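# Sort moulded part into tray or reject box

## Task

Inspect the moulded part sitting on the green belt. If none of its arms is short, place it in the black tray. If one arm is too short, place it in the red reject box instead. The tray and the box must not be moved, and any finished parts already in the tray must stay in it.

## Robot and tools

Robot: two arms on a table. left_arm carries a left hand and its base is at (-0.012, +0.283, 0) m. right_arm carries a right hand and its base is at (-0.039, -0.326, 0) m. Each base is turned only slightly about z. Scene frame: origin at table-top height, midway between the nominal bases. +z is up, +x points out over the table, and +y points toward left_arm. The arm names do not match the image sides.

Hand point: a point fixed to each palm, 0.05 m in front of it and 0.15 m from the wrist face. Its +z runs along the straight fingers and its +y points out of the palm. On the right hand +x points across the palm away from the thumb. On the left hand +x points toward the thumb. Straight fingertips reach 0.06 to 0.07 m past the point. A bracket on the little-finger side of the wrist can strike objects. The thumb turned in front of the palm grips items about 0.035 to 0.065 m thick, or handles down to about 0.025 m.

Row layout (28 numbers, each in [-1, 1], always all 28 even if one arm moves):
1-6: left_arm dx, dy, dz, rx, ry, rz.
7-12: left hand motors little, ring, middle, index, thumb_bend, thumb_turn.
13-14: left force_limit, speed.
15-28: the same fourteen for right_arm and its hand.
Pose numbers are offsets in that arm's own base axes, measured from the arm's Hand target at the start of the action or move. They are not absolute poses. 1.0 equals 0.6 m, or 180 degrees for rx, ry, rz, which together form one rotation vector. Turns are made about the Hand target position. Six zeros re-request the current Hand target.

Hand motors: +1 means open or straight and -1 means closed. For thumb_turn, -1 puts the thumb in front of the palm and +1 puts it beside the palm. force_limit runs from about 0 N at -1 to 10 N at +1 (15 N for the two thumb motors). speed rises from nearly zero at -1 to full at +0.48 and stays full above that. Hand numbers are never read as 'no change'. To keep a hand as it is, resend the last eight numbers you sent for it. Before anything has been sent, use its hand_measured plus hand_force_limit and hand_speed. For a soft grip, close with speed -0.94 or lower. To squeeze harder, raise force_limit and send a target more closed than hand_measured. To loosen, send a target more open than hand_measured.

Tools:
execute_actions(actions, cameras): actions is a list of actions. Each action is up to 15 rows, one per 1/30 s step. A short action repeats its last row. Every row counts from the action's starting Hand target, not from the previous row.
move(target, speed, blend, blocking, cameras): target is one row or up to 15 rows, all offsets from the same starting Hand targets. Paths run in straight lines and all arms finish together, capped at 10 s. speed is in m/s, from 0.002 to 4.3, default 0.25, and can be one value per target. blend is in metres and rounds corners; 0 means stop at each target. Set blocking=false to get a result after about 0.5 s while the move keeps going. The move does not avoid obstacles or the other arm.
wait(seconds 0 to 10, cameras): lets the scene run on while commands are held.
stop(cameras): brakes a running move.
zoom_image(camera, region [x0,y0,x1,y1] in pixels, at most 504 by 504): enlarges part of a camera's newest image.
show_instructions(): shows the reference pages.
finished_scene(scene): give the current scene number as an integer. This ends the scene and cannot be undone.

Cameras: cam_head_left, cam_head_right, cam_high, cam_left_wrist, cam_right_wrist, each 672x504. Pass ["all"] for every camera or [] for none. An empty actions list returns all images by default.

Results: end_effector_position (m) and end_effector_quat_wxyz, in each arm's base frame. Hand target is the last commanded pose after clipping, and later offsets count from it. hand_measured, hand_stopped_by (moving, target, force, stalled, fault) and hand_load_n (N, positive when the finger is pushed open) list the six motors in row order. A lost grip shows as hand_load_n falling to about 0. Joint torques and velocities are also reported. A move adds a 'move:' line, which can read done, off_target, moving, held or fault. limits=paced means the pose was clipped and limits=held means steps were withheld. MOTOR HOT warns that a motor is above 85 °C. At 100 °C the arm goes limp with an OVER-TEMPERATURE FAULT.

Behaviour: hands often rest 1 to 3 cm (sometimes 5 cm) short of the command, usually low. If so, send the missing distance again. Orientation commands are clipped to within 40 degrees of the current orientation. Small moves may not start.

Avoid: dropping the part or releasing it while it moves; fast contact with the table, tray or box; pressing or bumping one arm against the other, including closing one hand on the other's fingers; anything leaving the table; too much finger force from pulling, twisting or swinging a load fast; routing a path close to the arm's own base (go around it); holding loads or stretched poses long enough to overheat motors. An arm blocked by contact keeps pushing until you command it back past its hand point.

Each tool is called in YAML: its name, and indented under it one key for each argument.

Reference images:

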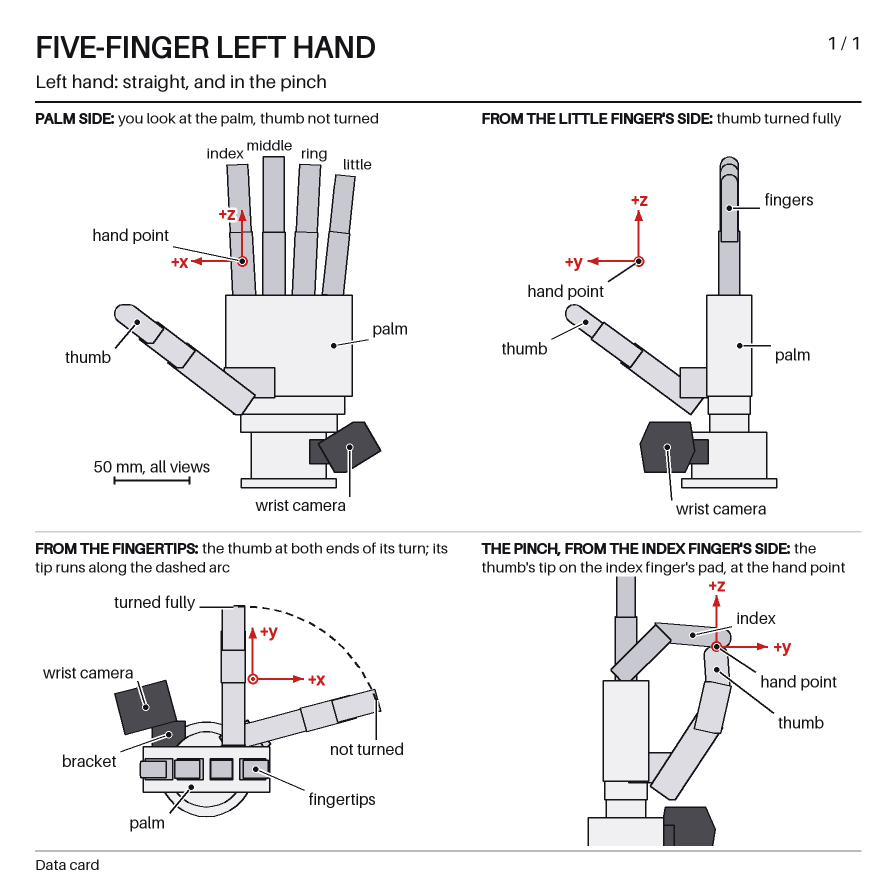

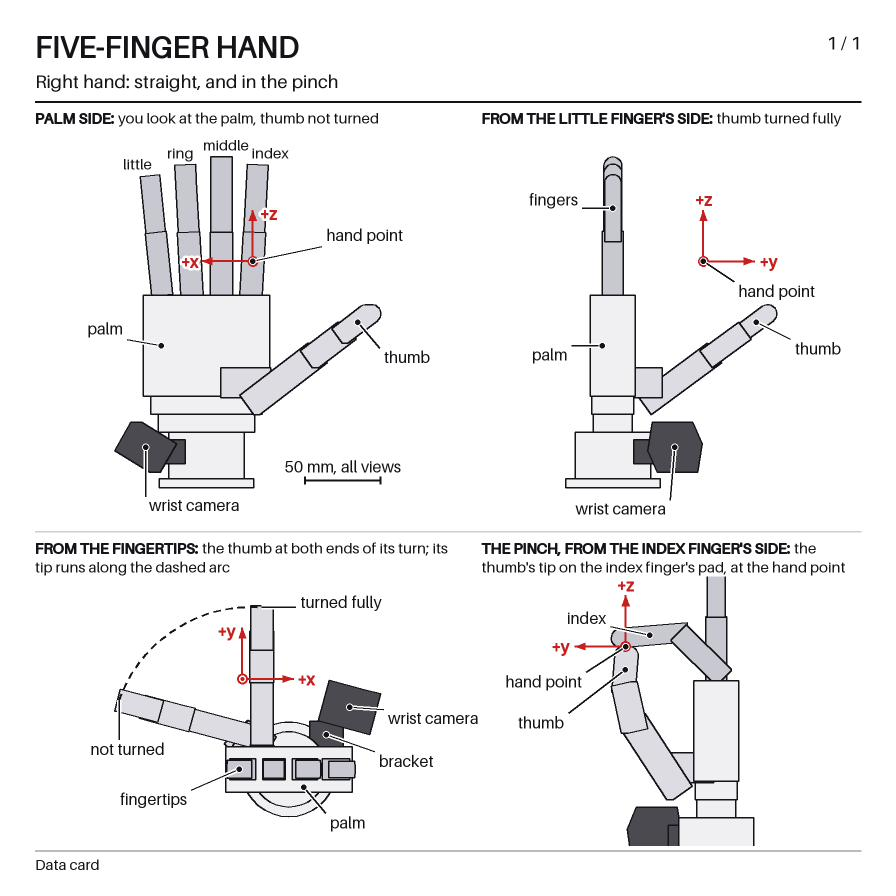

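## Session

execute_actions:
  actions: []

Scene clock: 0.00 s.
left_arm: end_effector_position=(+0.0874, -0.1982, +0.2313) hand_measured=(+1.000, +1.000, +1.000, +1.000, +1.000, +1.000) hand_load_n=(+0.0, +0.0, +0.0, +0.0, +0.0, +0.0) hand_stopped_by=(target, target, target, target, target, target) hand_force_limit=0.00 hand_speed=-0.80 end_effector_quat_wxyz=(-0.202, -0.472, +0.811, -0.280) | right_arm: end_effector_position=(+0.4492, +0.0231, +0.1654) hand_measured=(+1.000, +1.000, +1.000, +1.000, +1.000, +1.000) hand_load_n=(+0.0, +0.0, +0.0, +0.0, +0.0, +0.0) hand_stopped_by=(target, target, target, target, target, target) hand_force_limit=0.00 hand_speed=-0.80 end_effector_quat_wxyz=(+0.130, +0.637, -0.382, +0.657)
Joint positions: left_arm=[-0.428 0.724 0.765 -1.345 0.661 -0.002] | right_arm=[0.495 1.427 0.685 0.439 1.215 -0.942]
Joint velocities: within noise
Joint torques (N m): no reading
Heat: left arm: hottest elbow 35 °C; right arm: hottest elbow 34 °C.
Hand target: left_arm +0.0915, -0.2000, +0.2393; -0.196, -0.468, +0.812, -0.288 | right_arm +0.4543, +0.0258, +0.1691; +0.126, +0.634, -0.384, +0.659
camera_calibration:
cam_left_wrist: T_world_to_cam=[[0.763979, -0.505773, 0.400663, -0.266154], [-0.5409, -0.163449, 0.825052, -0.17574], [-0.351801, -0.847041, -0.398444, 0.068582], [0, 0, 0, 1]] pos_world=[0.132406, -0.105246, 0.278959]
cam_right_wrist: T_world_to_cam=[[-0.677049, -0.731301, -0.0824868, 0.336428], [-0.404697, 0.463583, -0.788233, 0.302175], [0.614675, -0.50029, -0.609823, -0.0489958], [0, 0, 0, 1]] pos_world=[0.380184, 0.0814352, 0.236056]

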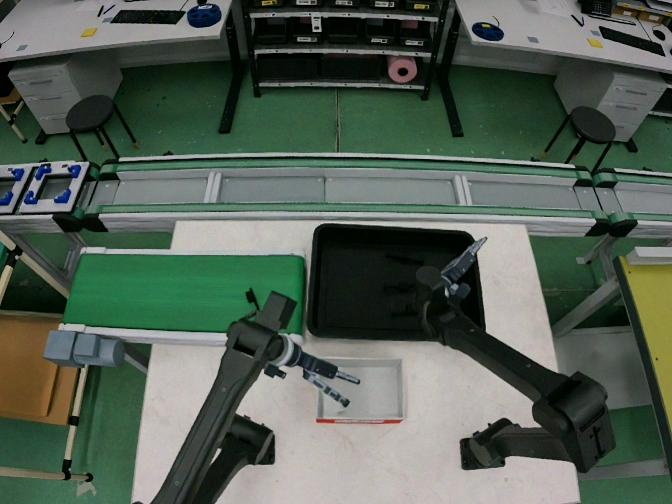

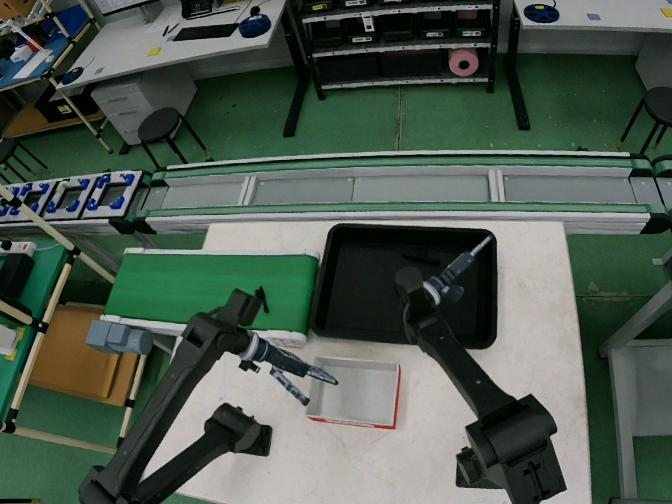

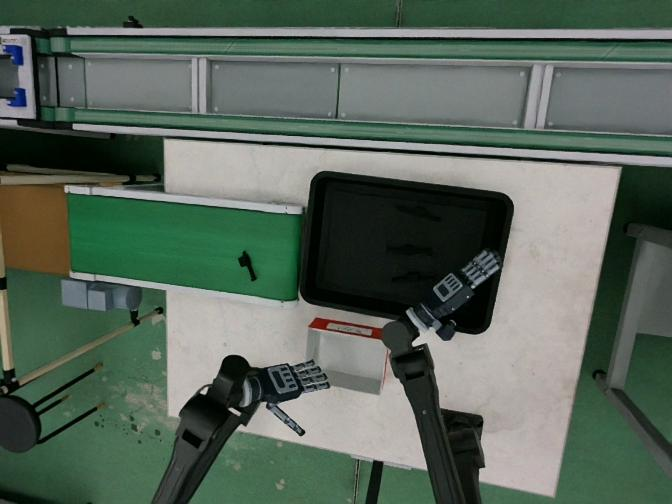

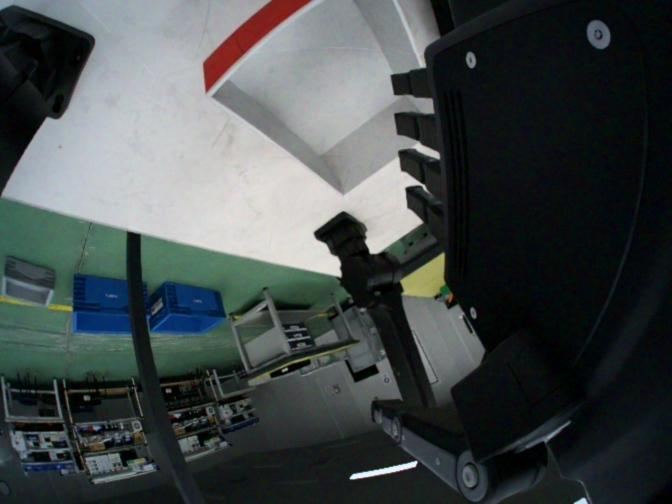

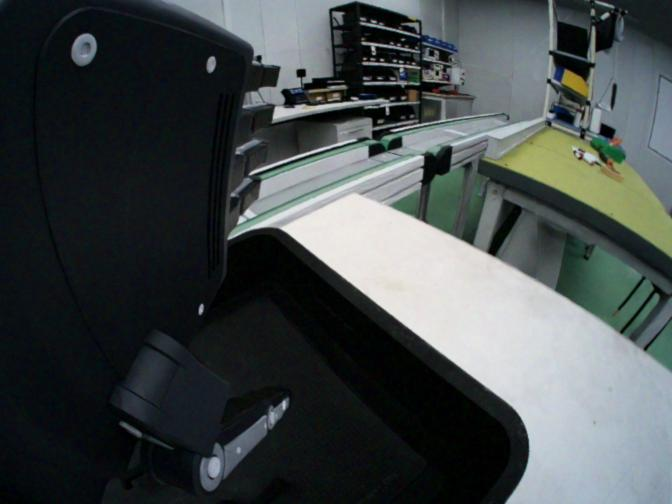

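zoom_image:
  camera: "cam_high"
  region: [220, 235, 280, 295]

zoom_image:
  camera: "cam_head_left"
  region: [220, 270, 280, 330]

zoom_image:
  camera: "cam_head_right"
  region: [230, 270, 290, 330]

zoom_image:
  camera: "cam_high"
  region: [290, 170, 430, 310]

Scaled by 8.400 from the camera's 672x504 image, which has a finer 960x720 frame.

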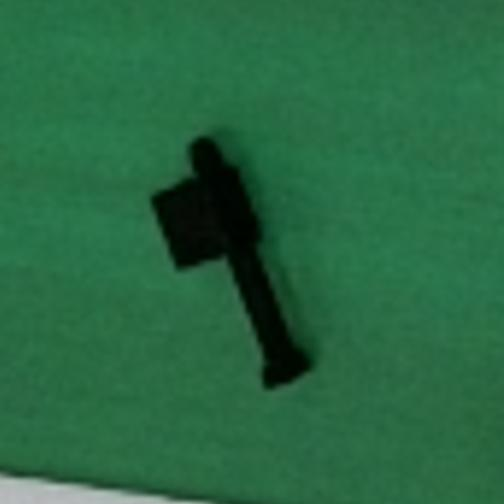

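Scaled by 8.400 from the camera's 672x504 image, which has a finer 960x720 frame.

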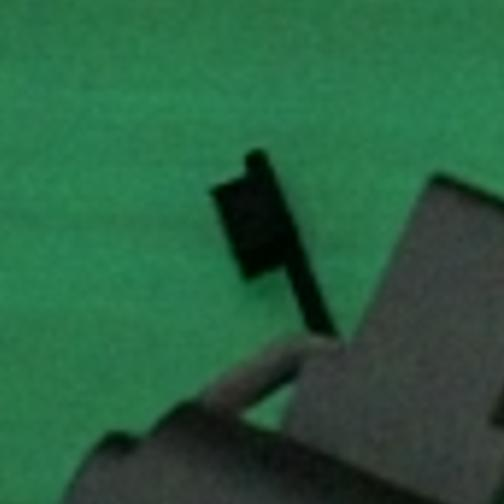

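Scaled by 8.400 from the camera's 672x504 image, which has a finer 960x720 frame.

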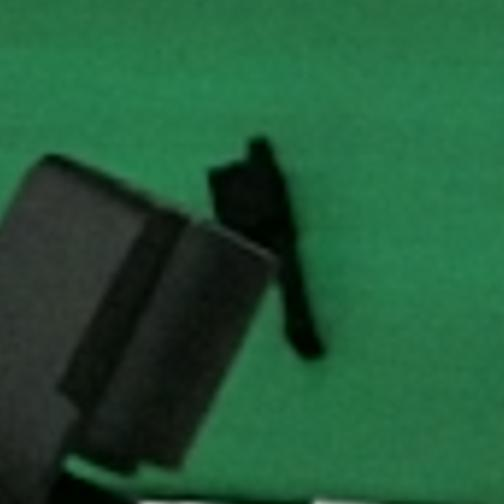

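Scaled by 3.600 from the camera's 672x504 image, which has a finer 960x720 frame.

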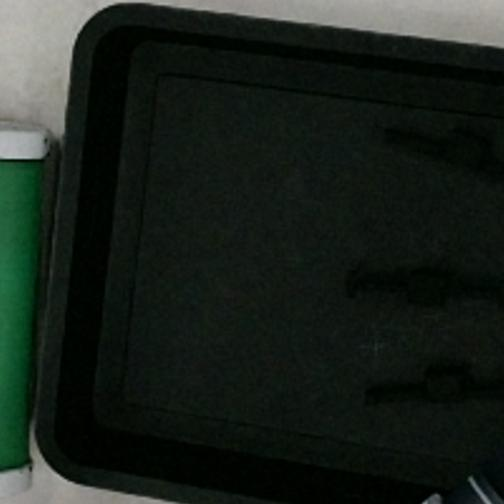

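move:
  target:
    - [0.246,0.298,0.167,0,0,0.333,1,1,1,1,1,1,0,-0.8,-0.024,0.124,0.168,0.110,0.122,0.2167,-1,-1,0.34,0.34,0.5,-1,0,0]
    - [0.104,0.64,0.167,0,0,0.639,1,1,1,1,1,1,0,-0.8,-0.007,0.374,0.2015,0.22,0.244,0.4334,-1,-1,0.34,0.34,0.5,-1,0,0]
    - [0.104,0.64,0.167,0,0,0.639,1,1,1,1,1,1,0,-0.8,-0.0505,0.988,-0.0068,0.3142,0.3484,0.6191,-1,-1,0.34,0.34,0.5,-1,0,0]
  speed: 0.27
  blend: [0.04,0.04,0]
  cameras: ["cam_head_left","cam_head_right","cam_right_wrist","cam_high"]

zoom_image:
  camera: "cam_head_left"
  region: [210, 240, 330, 340]

zoom_image:
  camera: "cam_head_right"
  region: [210, 240, 330, 340]

zoom_image:
  camera: "cam_right_wrist"
  region: [320, 120, 540, 340]

Scene clock: 146.47 s.
left_arm: end_effector_position=(+0.1553, +0.1694, +0.3185) hand_measured=(+1.000, +1.000, +1.000, +1.000, +1.000, +1.000) hand_load_n=(+0.0, +0.0, +0.0, +0.0, +0.0, +0.0) hand_stopped_by=(target, target, target, target, target, target) hand_force_limit=0.00 hand_speed=-0.80 end_effector_quat_wxyz=(-0.107, +0.940, -0.042, +0.321) | right_arm: end_effector_position=(+0.4111, +0.6114, +0.1579) hand_measured=(-1.000, -1.000, +0.340, +0.340, +0.500, -1.000) hand_load_n=(+0.0, +0.0, +0.0, +0.0, +0.0, +0.0) hand_stopped_by=(target, target, target, target, target, target) hand_force_limit=0.00 hand_speed=0.00 end_effector_quat_wxyz=(-0.524, +0.833, +0.146, -0.098)
Joint positions: left_arm=[1.511 0.802 1.026 -1.528 0.645 -0.061] | right_arm=[0.775 2.086 1.89 -0.673 -0.971 -0.762]
Joint torques (N m): left_arm=[1.08 -1.85 14.72 1.1 0.49 -0.13] | right_arm=[-0.44 -20.66 13.52 1.54 -0.72 0.2]
Heat: left arm: hottest elbow 44 °C; right arm: hottest elbow 41 °C.
Hand target: left_arm +0.1539, +0.1840, +0.3395; -0.138, +0.936, -0.042, +0.320 | right_arm +0.4241, +0.6187, +0.1653; -0.529, +0.831, +0.146, -0.092
Off the commanded pose: left_arm 0.026 m, 4 deg | right_arm 0.016 m, 1 deg.
move: off_target (left_arm, right_arm)
camera_calibration:
cam_right_wrist: T_world_to_cam=[[0.378888, -0.306901, -0.873072, 0.171598], [-0.573601, -0.81822, 0.0386935, 0.730628], [-0.726241, 0.486135, -0.486053, 0.192867], [0, 0, 0, 1]] pos_world=[0.494141, 0.556719, 0.21529]
Images, in order (width x height): cam_head_left 672x504, cam_head_right 672x504, cam_high 672x504, cam_right_wrist 672x504.

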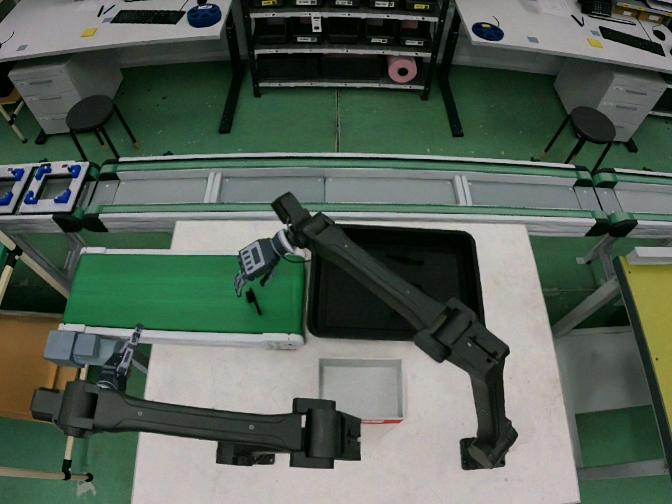

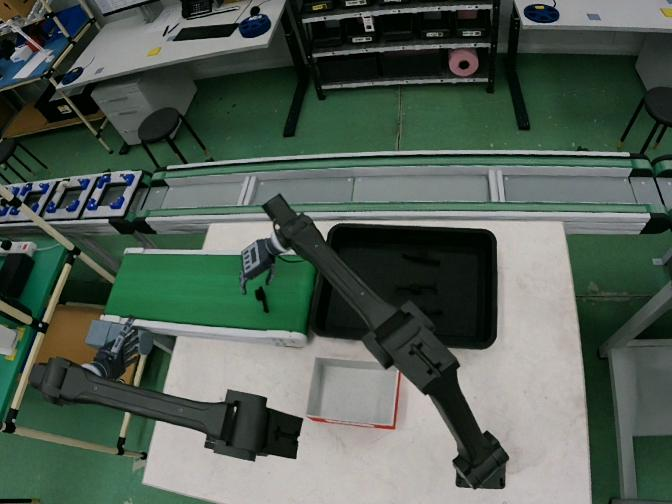

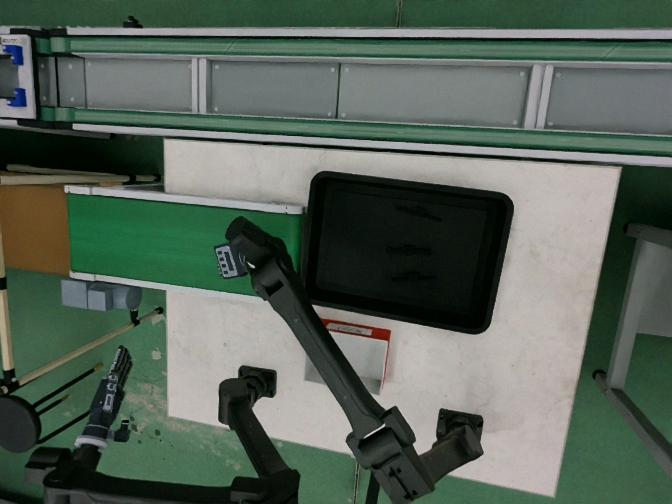

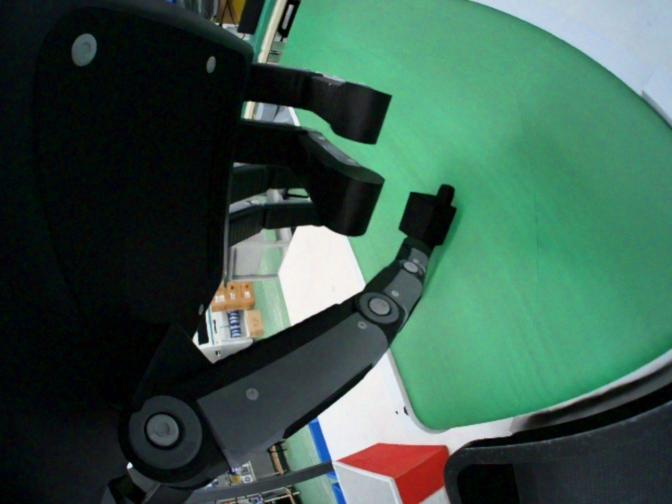

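Scaled by 4.200 from the camera's 672x504 image, which has a finer 960x720 frame.

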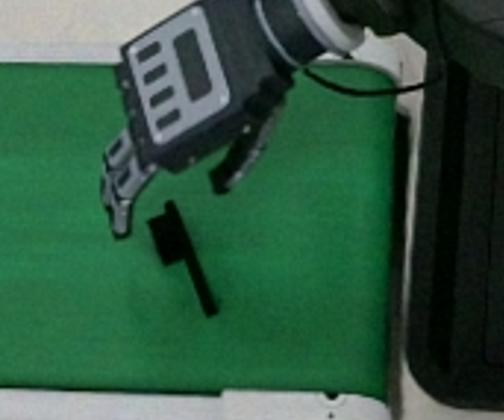

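Scaled by 4.200 from the camera's 672x504 image, which has a finer 960x720 frame.

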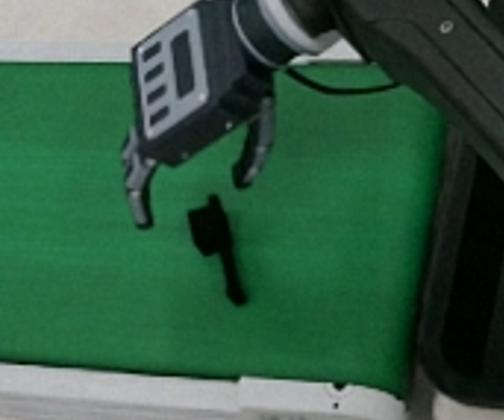

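Scaled by 2.291 from the camera's 672x504 image, which has a finer 960x720 frame.

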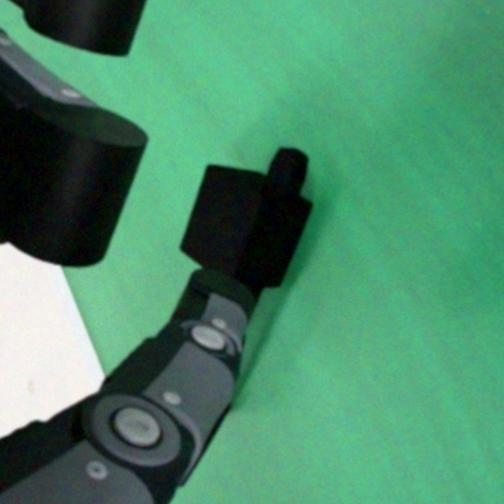

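move:
  target: [0,0,0,0,0,0,1,1,1,1,1,1,0,-0.8,-0.0167,0.0022,-0.105,0,0,0,-1,-1,0.34,0.34,0.5,-1,0,0]
  speed: 0.12
  cameras: ["cam_head_left","cam_head_right","cam_right_wrist"]

zoom_image:
  camera: "cam_head_left"
  region: [220, 260, 300, 340]

zoom_image:
  camera: "cam_right_wrist"
  region: [320, 120, 540, 340]

Scene clock: 203.67 s.
left_arm: end_effector_position=(+0.1553, +0.1694, +0.3185) hand_measured=(+1.000, +1.000, +1.000, +1.000, +1.000, +1.000) hand_load_n=(+0.0, +0.0, +0.0, +0.0, +0.0, +0.0) hand_stopped_by=(target, target, target, target, target, target) hand_force_limit=0.00 hand_speed=-0.80 end_effector_quat_wxyz=(-0.107, +0.940, -0.042, +0.321) | right_arm: end_effector_position=(+0.4174, +0.6174, +0.1301) hand_measured=(-1.000, -1.000, +0.340, +0.340, +0.500, -1.000) hand_load_n=(+0.0, +0.0, +0.0, -0.5, +0.5, +0.0) hand_stopped_by=(target, target, target, target, target, target) hand_force_limit=0.00 hand_speed=0.00 end_effector_quat_wxyz=(-0.536, +0.826, +0.153, -0.080)
Joint positions: left_arm=[1.511 0.802 1.026 -1.528 0.645 -0.061] | right_arm=[0.775 2.102 1.83 -0.539 -0.967 -0.749]
Joint torques (N m): left_arm=[1.2 -1.96 14.72 1.1 0.5 -0.11] | right_arm=[0.44 -20.19 7.75 2.48 -0.57 0.21]
Heat: left arm: hottest elbow 49 °C; right arm: hottest elbow 44 °C.
Hand target: left_arm +0.1539, +0.1840, +0.3395; -0.138, +0.936, -0.042, +0.320 | right_arm +0.4140, +0.6199, +0.1020; -0.529, +0.831, +0.146, -0.092
Off the commanded pose: left_arm 0.026 m, 4 deg | right_arm 0.028 m, 2 deg.
move: off_target (left_arm, right_arm)
camera_calibration:
cam_right_wrist: T_world_to_cam=[[0.404611, -0.280281, -0.870478, 0.119282], [-0.580414, -0.814286, -0.00759661, 0.746662], [-0.706689, 0.508311, -0.492149, 0.159865], [0, 0, 0, 1]] pos_world=[0.498085, 0.560168, 0.188181]
Images, in order (width x height): cam_head_left 672x504, cam_head_right 672x504, cam_right_wrist 672x504.

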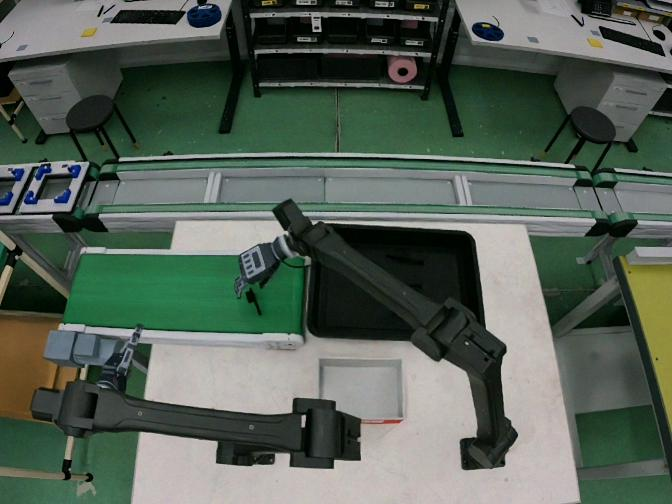

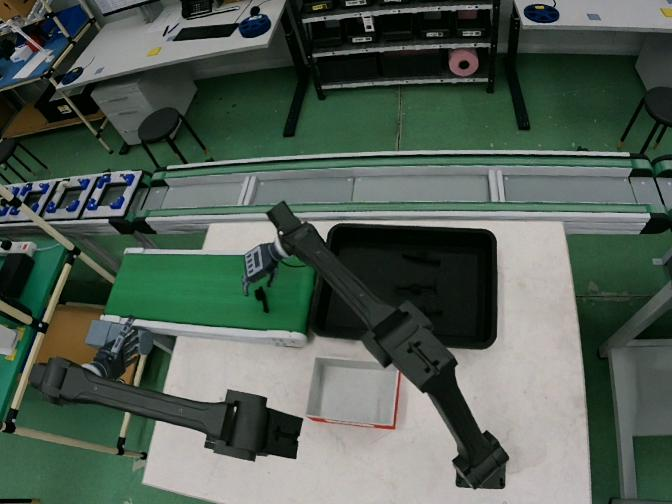

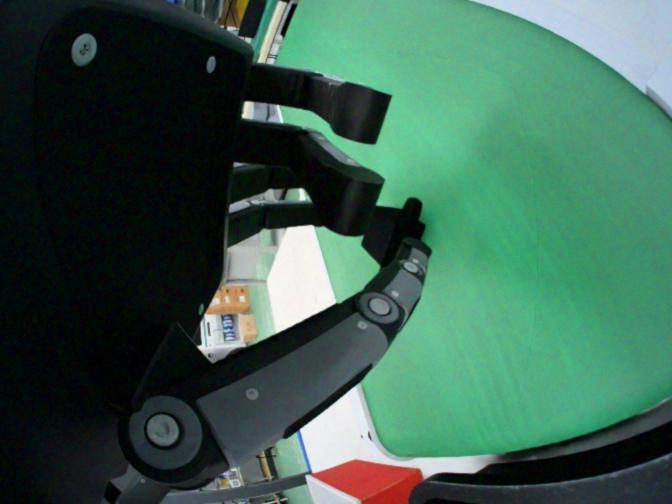

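Scaled by 6.300 from the camera's 672x504 image, which has a finer 960x720 frame.

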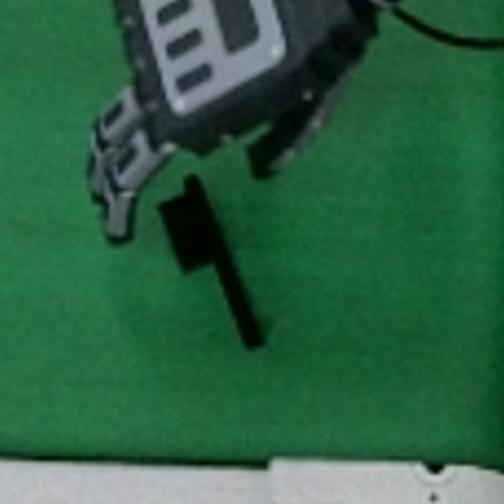

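Scaled by 2.291 from the camera's 672x504 image, which has a finer 960x720 frame.

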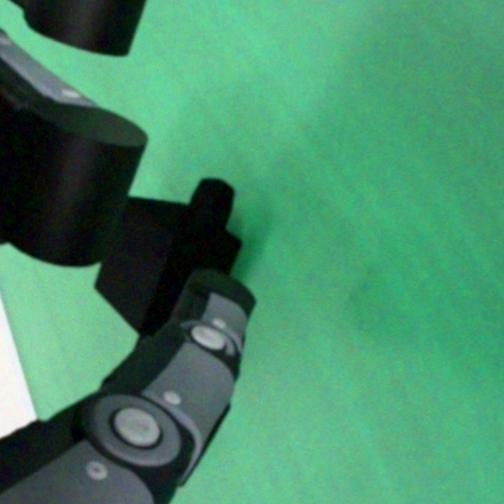

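move:
  target: [0,0,0,0,0,0,1,1,1,1,1,1,0,-0.8,-0.005,0.010,-0.037,0,0,0,-1,-1,0.34,0.34,0.5,-1,0,0]
  speed: 0.06
  cameras: ["cam_head_left","cam_head_right","cam_right_wrist"]

zoom_image:
  camera: "cam_head_left"
  region: [220, 260, 300, 340]

zoom_image:
  camera: "cam_right_wrist"
  region: [320, 120, 540, 340]

Scene clock: 224.13 s.
left_arm: end_effector_position=(+0.1553, +0.1694, +0.3185) hand_measured=(+1.000, +1.000, +1.000, +1.000, +1.000, +1.000) hand_load_n=(+0.0, +0.0, +0.0, +0.0, +0.0, -0.5) hand_stopped_by=(target, target, target, target, target, target) hand_force_limit=0.00 hand_speed=-0.80 end_effector_quat_wxyz=(-0.107, +0.940, -0.042, +0.321) | right_arm: end_effector_position=(+0.4160, +0.6240, +0.1114) hand_measured=(-1.000, -1.000, +0.340, +0.340, +0.500, -1.000) hand_load_n=(+0.0, +0.0, +0.0, +0.0, +0.0, +0.0) hand_stopped_by=(target, target, target, target, target, target) hand_force_limit=0.00 hand_speed=0.00 end_effector_quat_wxyz=(-0.538, +0.825, +0.154, -0.078)
Joint positions: left_arm=[1.511 0.802 1.026 -1.528 0.645 -0.061] | right_arm=[0.783 2.124 1.812 -0.485 -0.961 -0.738]
Joint torques (N m): left_arm=[1.14 -1.49 14.69 1.17 0.49 -0.14] | right_arm=[0.5 -19.72 7.53 2.59 -0.54 0.18]
Heat: left arm: hottest elbow 50 °C; right arm: hottest elbow 44 °C.
Hand target: left_arm +0.1539, +0.1840, +0.3395; -0.138, +0.936, -0.042, +0.320 | right_arm +0.4109, +0.6260, +0.0800; -0.529, +0.831, +0.146, -0.092
Off the commanded pose: left_arm 0.026 m, 4 deg | right_arm 0.032 m, 2 deg.
move: off_target (left_arm, right_arm)
camera_calibration:
cam_right_wrist: T_world_to_cam=[[0.407524, -0.277002, -0.870169, 0.102018], [-0.580907, -0.813867, -0.0129759, 0.751706], [-0.704607, 0.510775, -0.492583, 0.144044], [0, 0, 0, 1]] pos_world=[0.49659, 0.566474, 0.169481]
Images, in order (width x height): cam_head_left 672x504, cam_head_right 672x504, cam_right_wrist 672x504.

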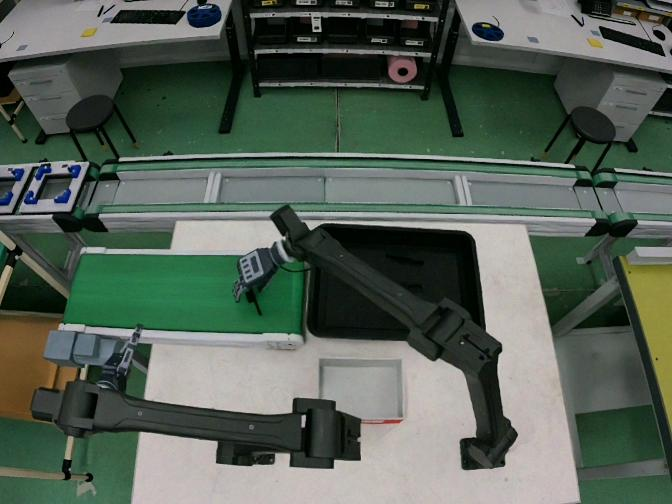

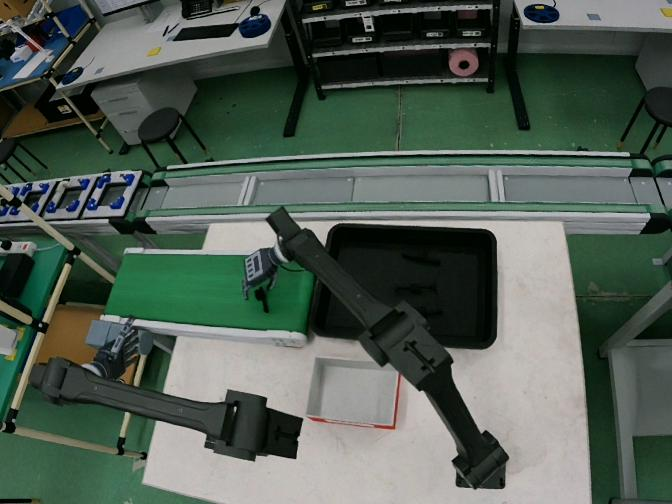

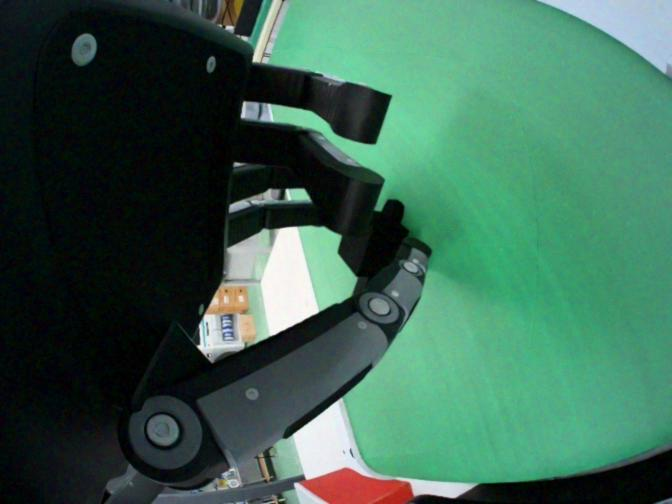

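Scaled by 6.300 from the camera's 672x504 image, which has a finer 960x720 frame.

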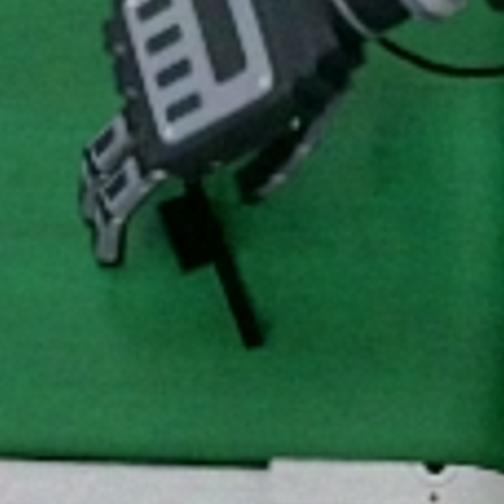

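Scaled by 2.291 from the camera's 672x504 image, which has a finer 960x720 frame.

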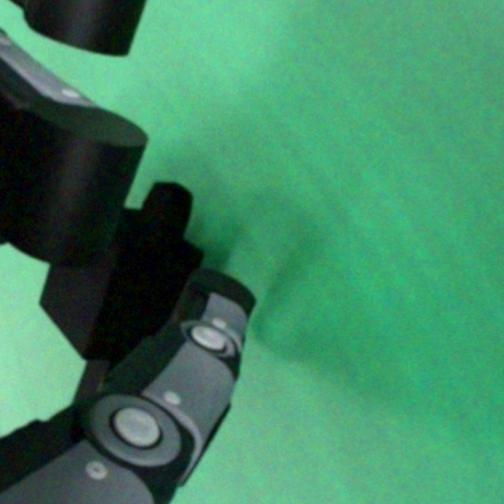

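move:
  target: [0,0,0,0,0,0,1,1,1,1,1,1,0,-0.8,0,0,0,0,0,0,-1,-1,-0.3,-0.3,-0.2,-1,-0.4,-0.75]
  speed: 0.06
  cameras: ["cam_head_left","cam_right_wrist"]

zoom_image:
  camera: "cam_right_wrist"
  region: [320, 120, 540, 340]

Scene clock: 231.17 s.
left_arm: end_effector_position=(+0.1553, +0.1694, +0.3185) hand_measured=(+1.000, +1.000, +1.000, +1.000, +1.000, +1.000) hand_load_n=(+0.5, +0.0, +0.0, +0.0, +0.0, -0.5) hand_stopped_by=(target, target, target, target, target, target) hand_force_limit=0.00 hand_speed=-0.80 end_effector_quat_wxyz=(-0.107, +0.940, -0.042, +0.321) | right_arm: end_effector_position=(+0.4160, +0.6240, +0.1114) hand_measured=(-1.000, -1.000, -0.024, -0.026, +0.318, -1.000) hand_load_n=(+0.0, +0.0, +7.5, +4.0, +7.5, -1.5) hand_stopped_by=(target, target, force, force, force, target) hand_force_limit=-0.40 hand_speed=-0.75 end_effector_quat_wxyz=(-0.538, +0.825, +0.153, -0.079)
Joint positions: left_arm=[1.511 0.802 1.026 -1.528 0.645 -0.061] | right_arm=[0.783 2.124 1.812 -0.485 -0.961 -0.737]
Joint torques (N m): left_arm=[1.26 -1.73 14.69 1.1 0.47 -0.14] | right_arm=[0.21 -19.78 7.64 2.5 -0.56 0.18]
Heat: left arm: hottest elbow 50 °C; right arm: hottest elbow 44 °C.
Hand target: left_arm +0.1539, +0.1840, +0.3395; -0.138, +0.936, -0.042, +0.320 | right_arm +0.4109, +0.6260, +0.0800; -0.529, +0.831, +0.146, -0.092
Off the commanded pose: left_arm 0.026 m, 4 deg | right_arm 0.032 m, 2 deg.
move: off_target (left_arm, right_arm)
camera_calibration:
cam_right_wrist: T_world_to_cam=[[0.406362, -0.27787, -0.870436, 0.103106], [-0.581624, -0.813371, -0.0118771, 0.751512], [-0.704687, 0.511093, -0.492139, 0.143878], [0, 0, 0, 1]] pos_world=[0.496589, 0.566373, 0.169481]
Images, in order (width x height): cam_head_left 672x504, cam_right_wrist 672x504.

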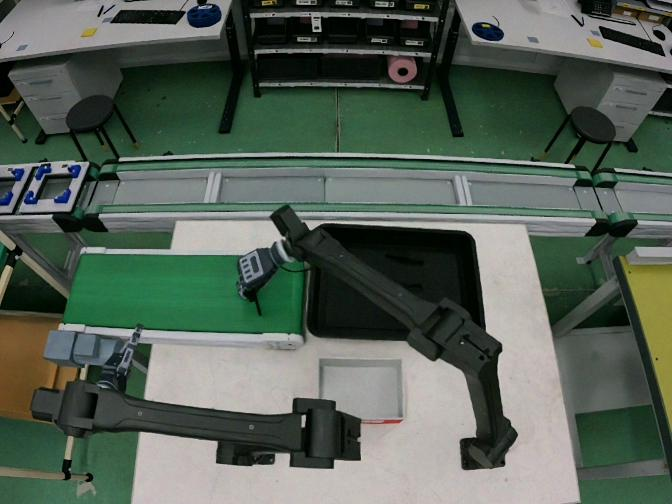

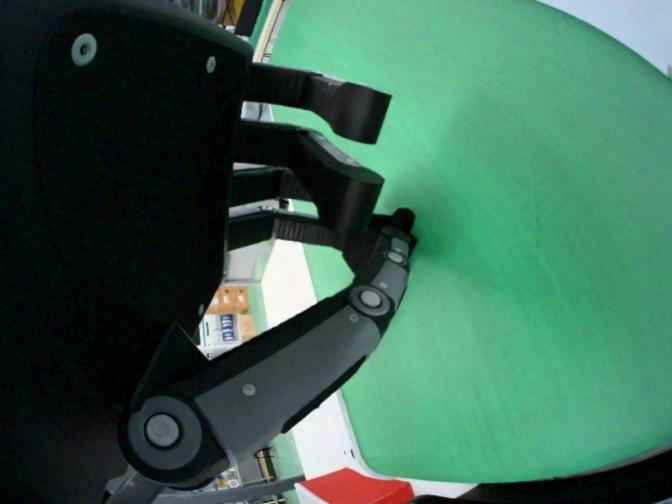

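Scaled by 2.291 from the camera's 672x504 image, which has a finer 960x720 frame.

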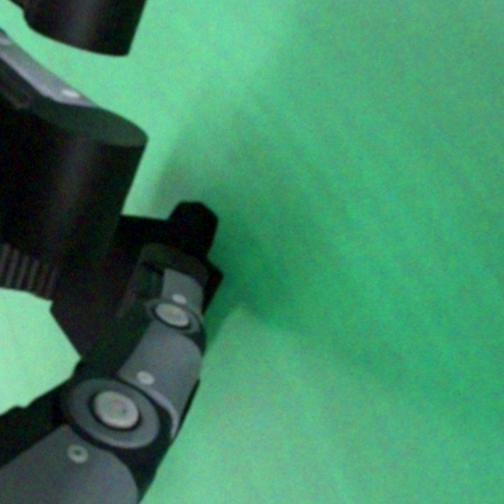

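move:
  target:
    - [0,0,0,0,0,0,1,1,1,1,1,1,0,-0.8,0,0,0.242,0,0,0,-1,-1,-0.3,-0.3,-0.2,-1,-0.4,-0.75]
    - [0.243,0.027,-0.016,0,0,0,1,1,1,1,1,1,0,-0.8,-0.168,-0.21,0.267,0,0,-0.25,-1,-1,-0.3,-0.3,-0.2,-1,-0.4,-0.75]
    - [0.243,0.027,-0.016,0,0,0,1,1,1,1,1,1,0,-0.8,-0.382,-0.493,0.2,0,0,-0.528,-1,-1,-0.3,-0.3,-0.2,-1,-0.4,-0.75]
  speed: [0.1,0.25,0.25]
  blend: [0.03,0.04,0]
  cameras: ["cam_head_left","cam_head_right","cam_high","cam_right_wrist"]

zoom_image:
  camera: "cam_head_left"
  region: [310, 340, 450, 440]

zoom_image:
  camera: "cam_head_right"
  region: [300, 340, 440, 440]

Scene clock: 290.83 s.
left_arm: end_effector_position=(+0.2874, +0.1912, +0.3016) hand_measured=(+1.000, +1.000, +1.000, +1.000, +1.000, +1.000) hand_load_n=(+0.0, +0.0, +0.0, +0.0, +0.0, +0.0) hand_stopped_by=(target, target, target, target, target, target) hand_force_limit=0.00 hand_speed=-0.80 end_effector_quat_wxyz=(-0.113, +0.946, -0.033, +0.303) | right_arm: end_effector_position=(+0.1833, +0.3317, +0.2017) hand_measured=(-1.000, -1.000, -0.024, -0.026, +0.318, -1.000) hand_load_n=(+0.0, +0.0, +7.5, +4.0, +8.0, -1.0) hand_stopped_by=(target, target, force, force, force, target) hand_force_limit=-0.40 hand_speed=-0.75 end_effector_quat_wxyz=(-0.429, +0.667, -0.514, +0.327)
Joint positions: left_arm=[0.968 0.913 1.026 -1.13 0.377 -0.641] | right_arm=[1.402 0.909 0.701 -0.625 0.97 0.743]
Joint torques (N m): left_arm=[-0.44 -4.19 15.51 1.66 0.26 -0.12] | right_arm=[0.26 -2.49 9.16 1.2 0.52 0.2]
Heat: left arm: hottest elbow 52 °C; right arm: hottest elbow 41 °C.
Hand target: left_arm +0.2998, +0.2002, +0.3300; -0.138, +0.936, -0.042, +0.320 | right_arm +0.1818, +0.3301, +0.2000; -0.426, +0.668, -0.514, +0.328
Off the commanded pose: left_arm 0.032 m, 4 deg | right_arm 0.003 m, 0 deg.
move: off_target (left_arm)
camera_calibration:
cam_right_wrist: T_world_to_cam=[[-0.328337, -0.349036, -0.877707, 0.354816], [-0.761088, 0.648087, 0.0269885, -0.0801185], [0.55941, 0.676873, -0.478438, -0.115779], [0, 0, 0, 1]] pos_world=[0.12029, 0.254135, 0.258194]
Images, in order (width x height): cam_head_left 672x504, cam_head_right 672x504, cam_high 672x504, cam_right_wrist 672x504.

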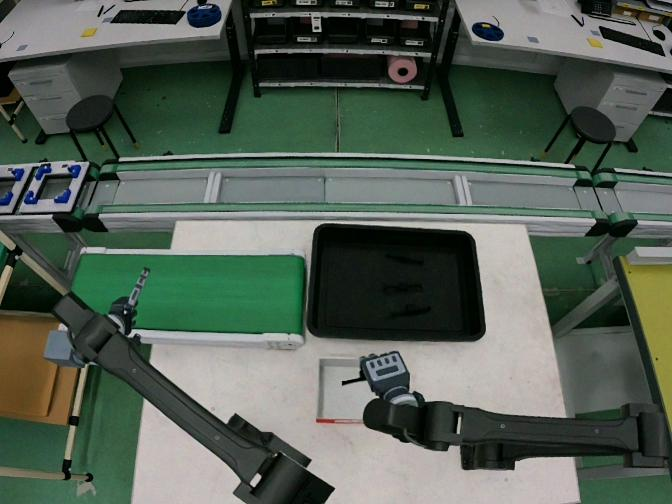

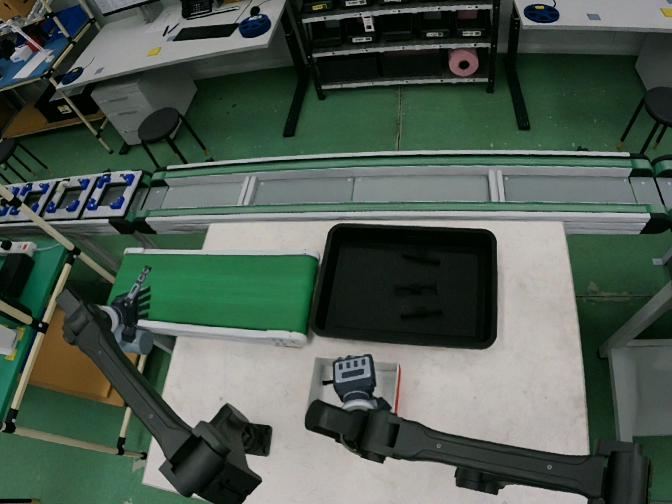

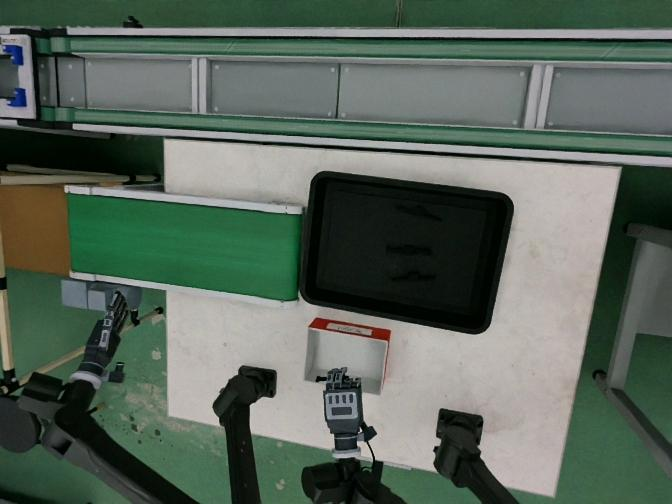

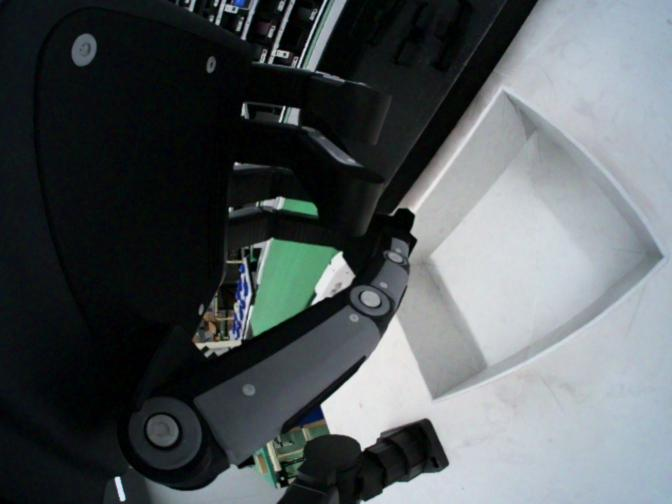

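Scaled by 3.600 from the camera's 672x504 image, which has a finer 960x720 frame.

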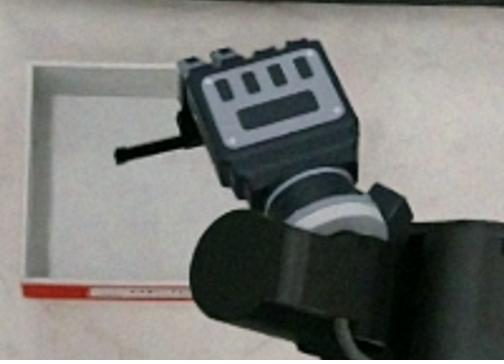

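Scaled by 3.600 from the camera's 672x504 image, which has a finer 960x720 frame.

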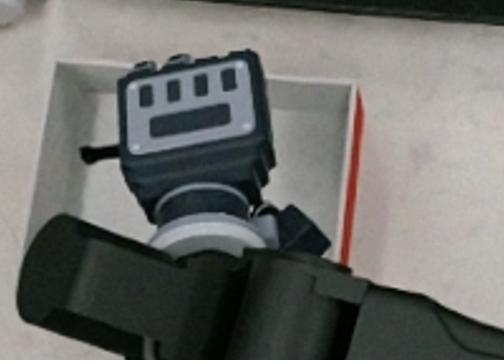

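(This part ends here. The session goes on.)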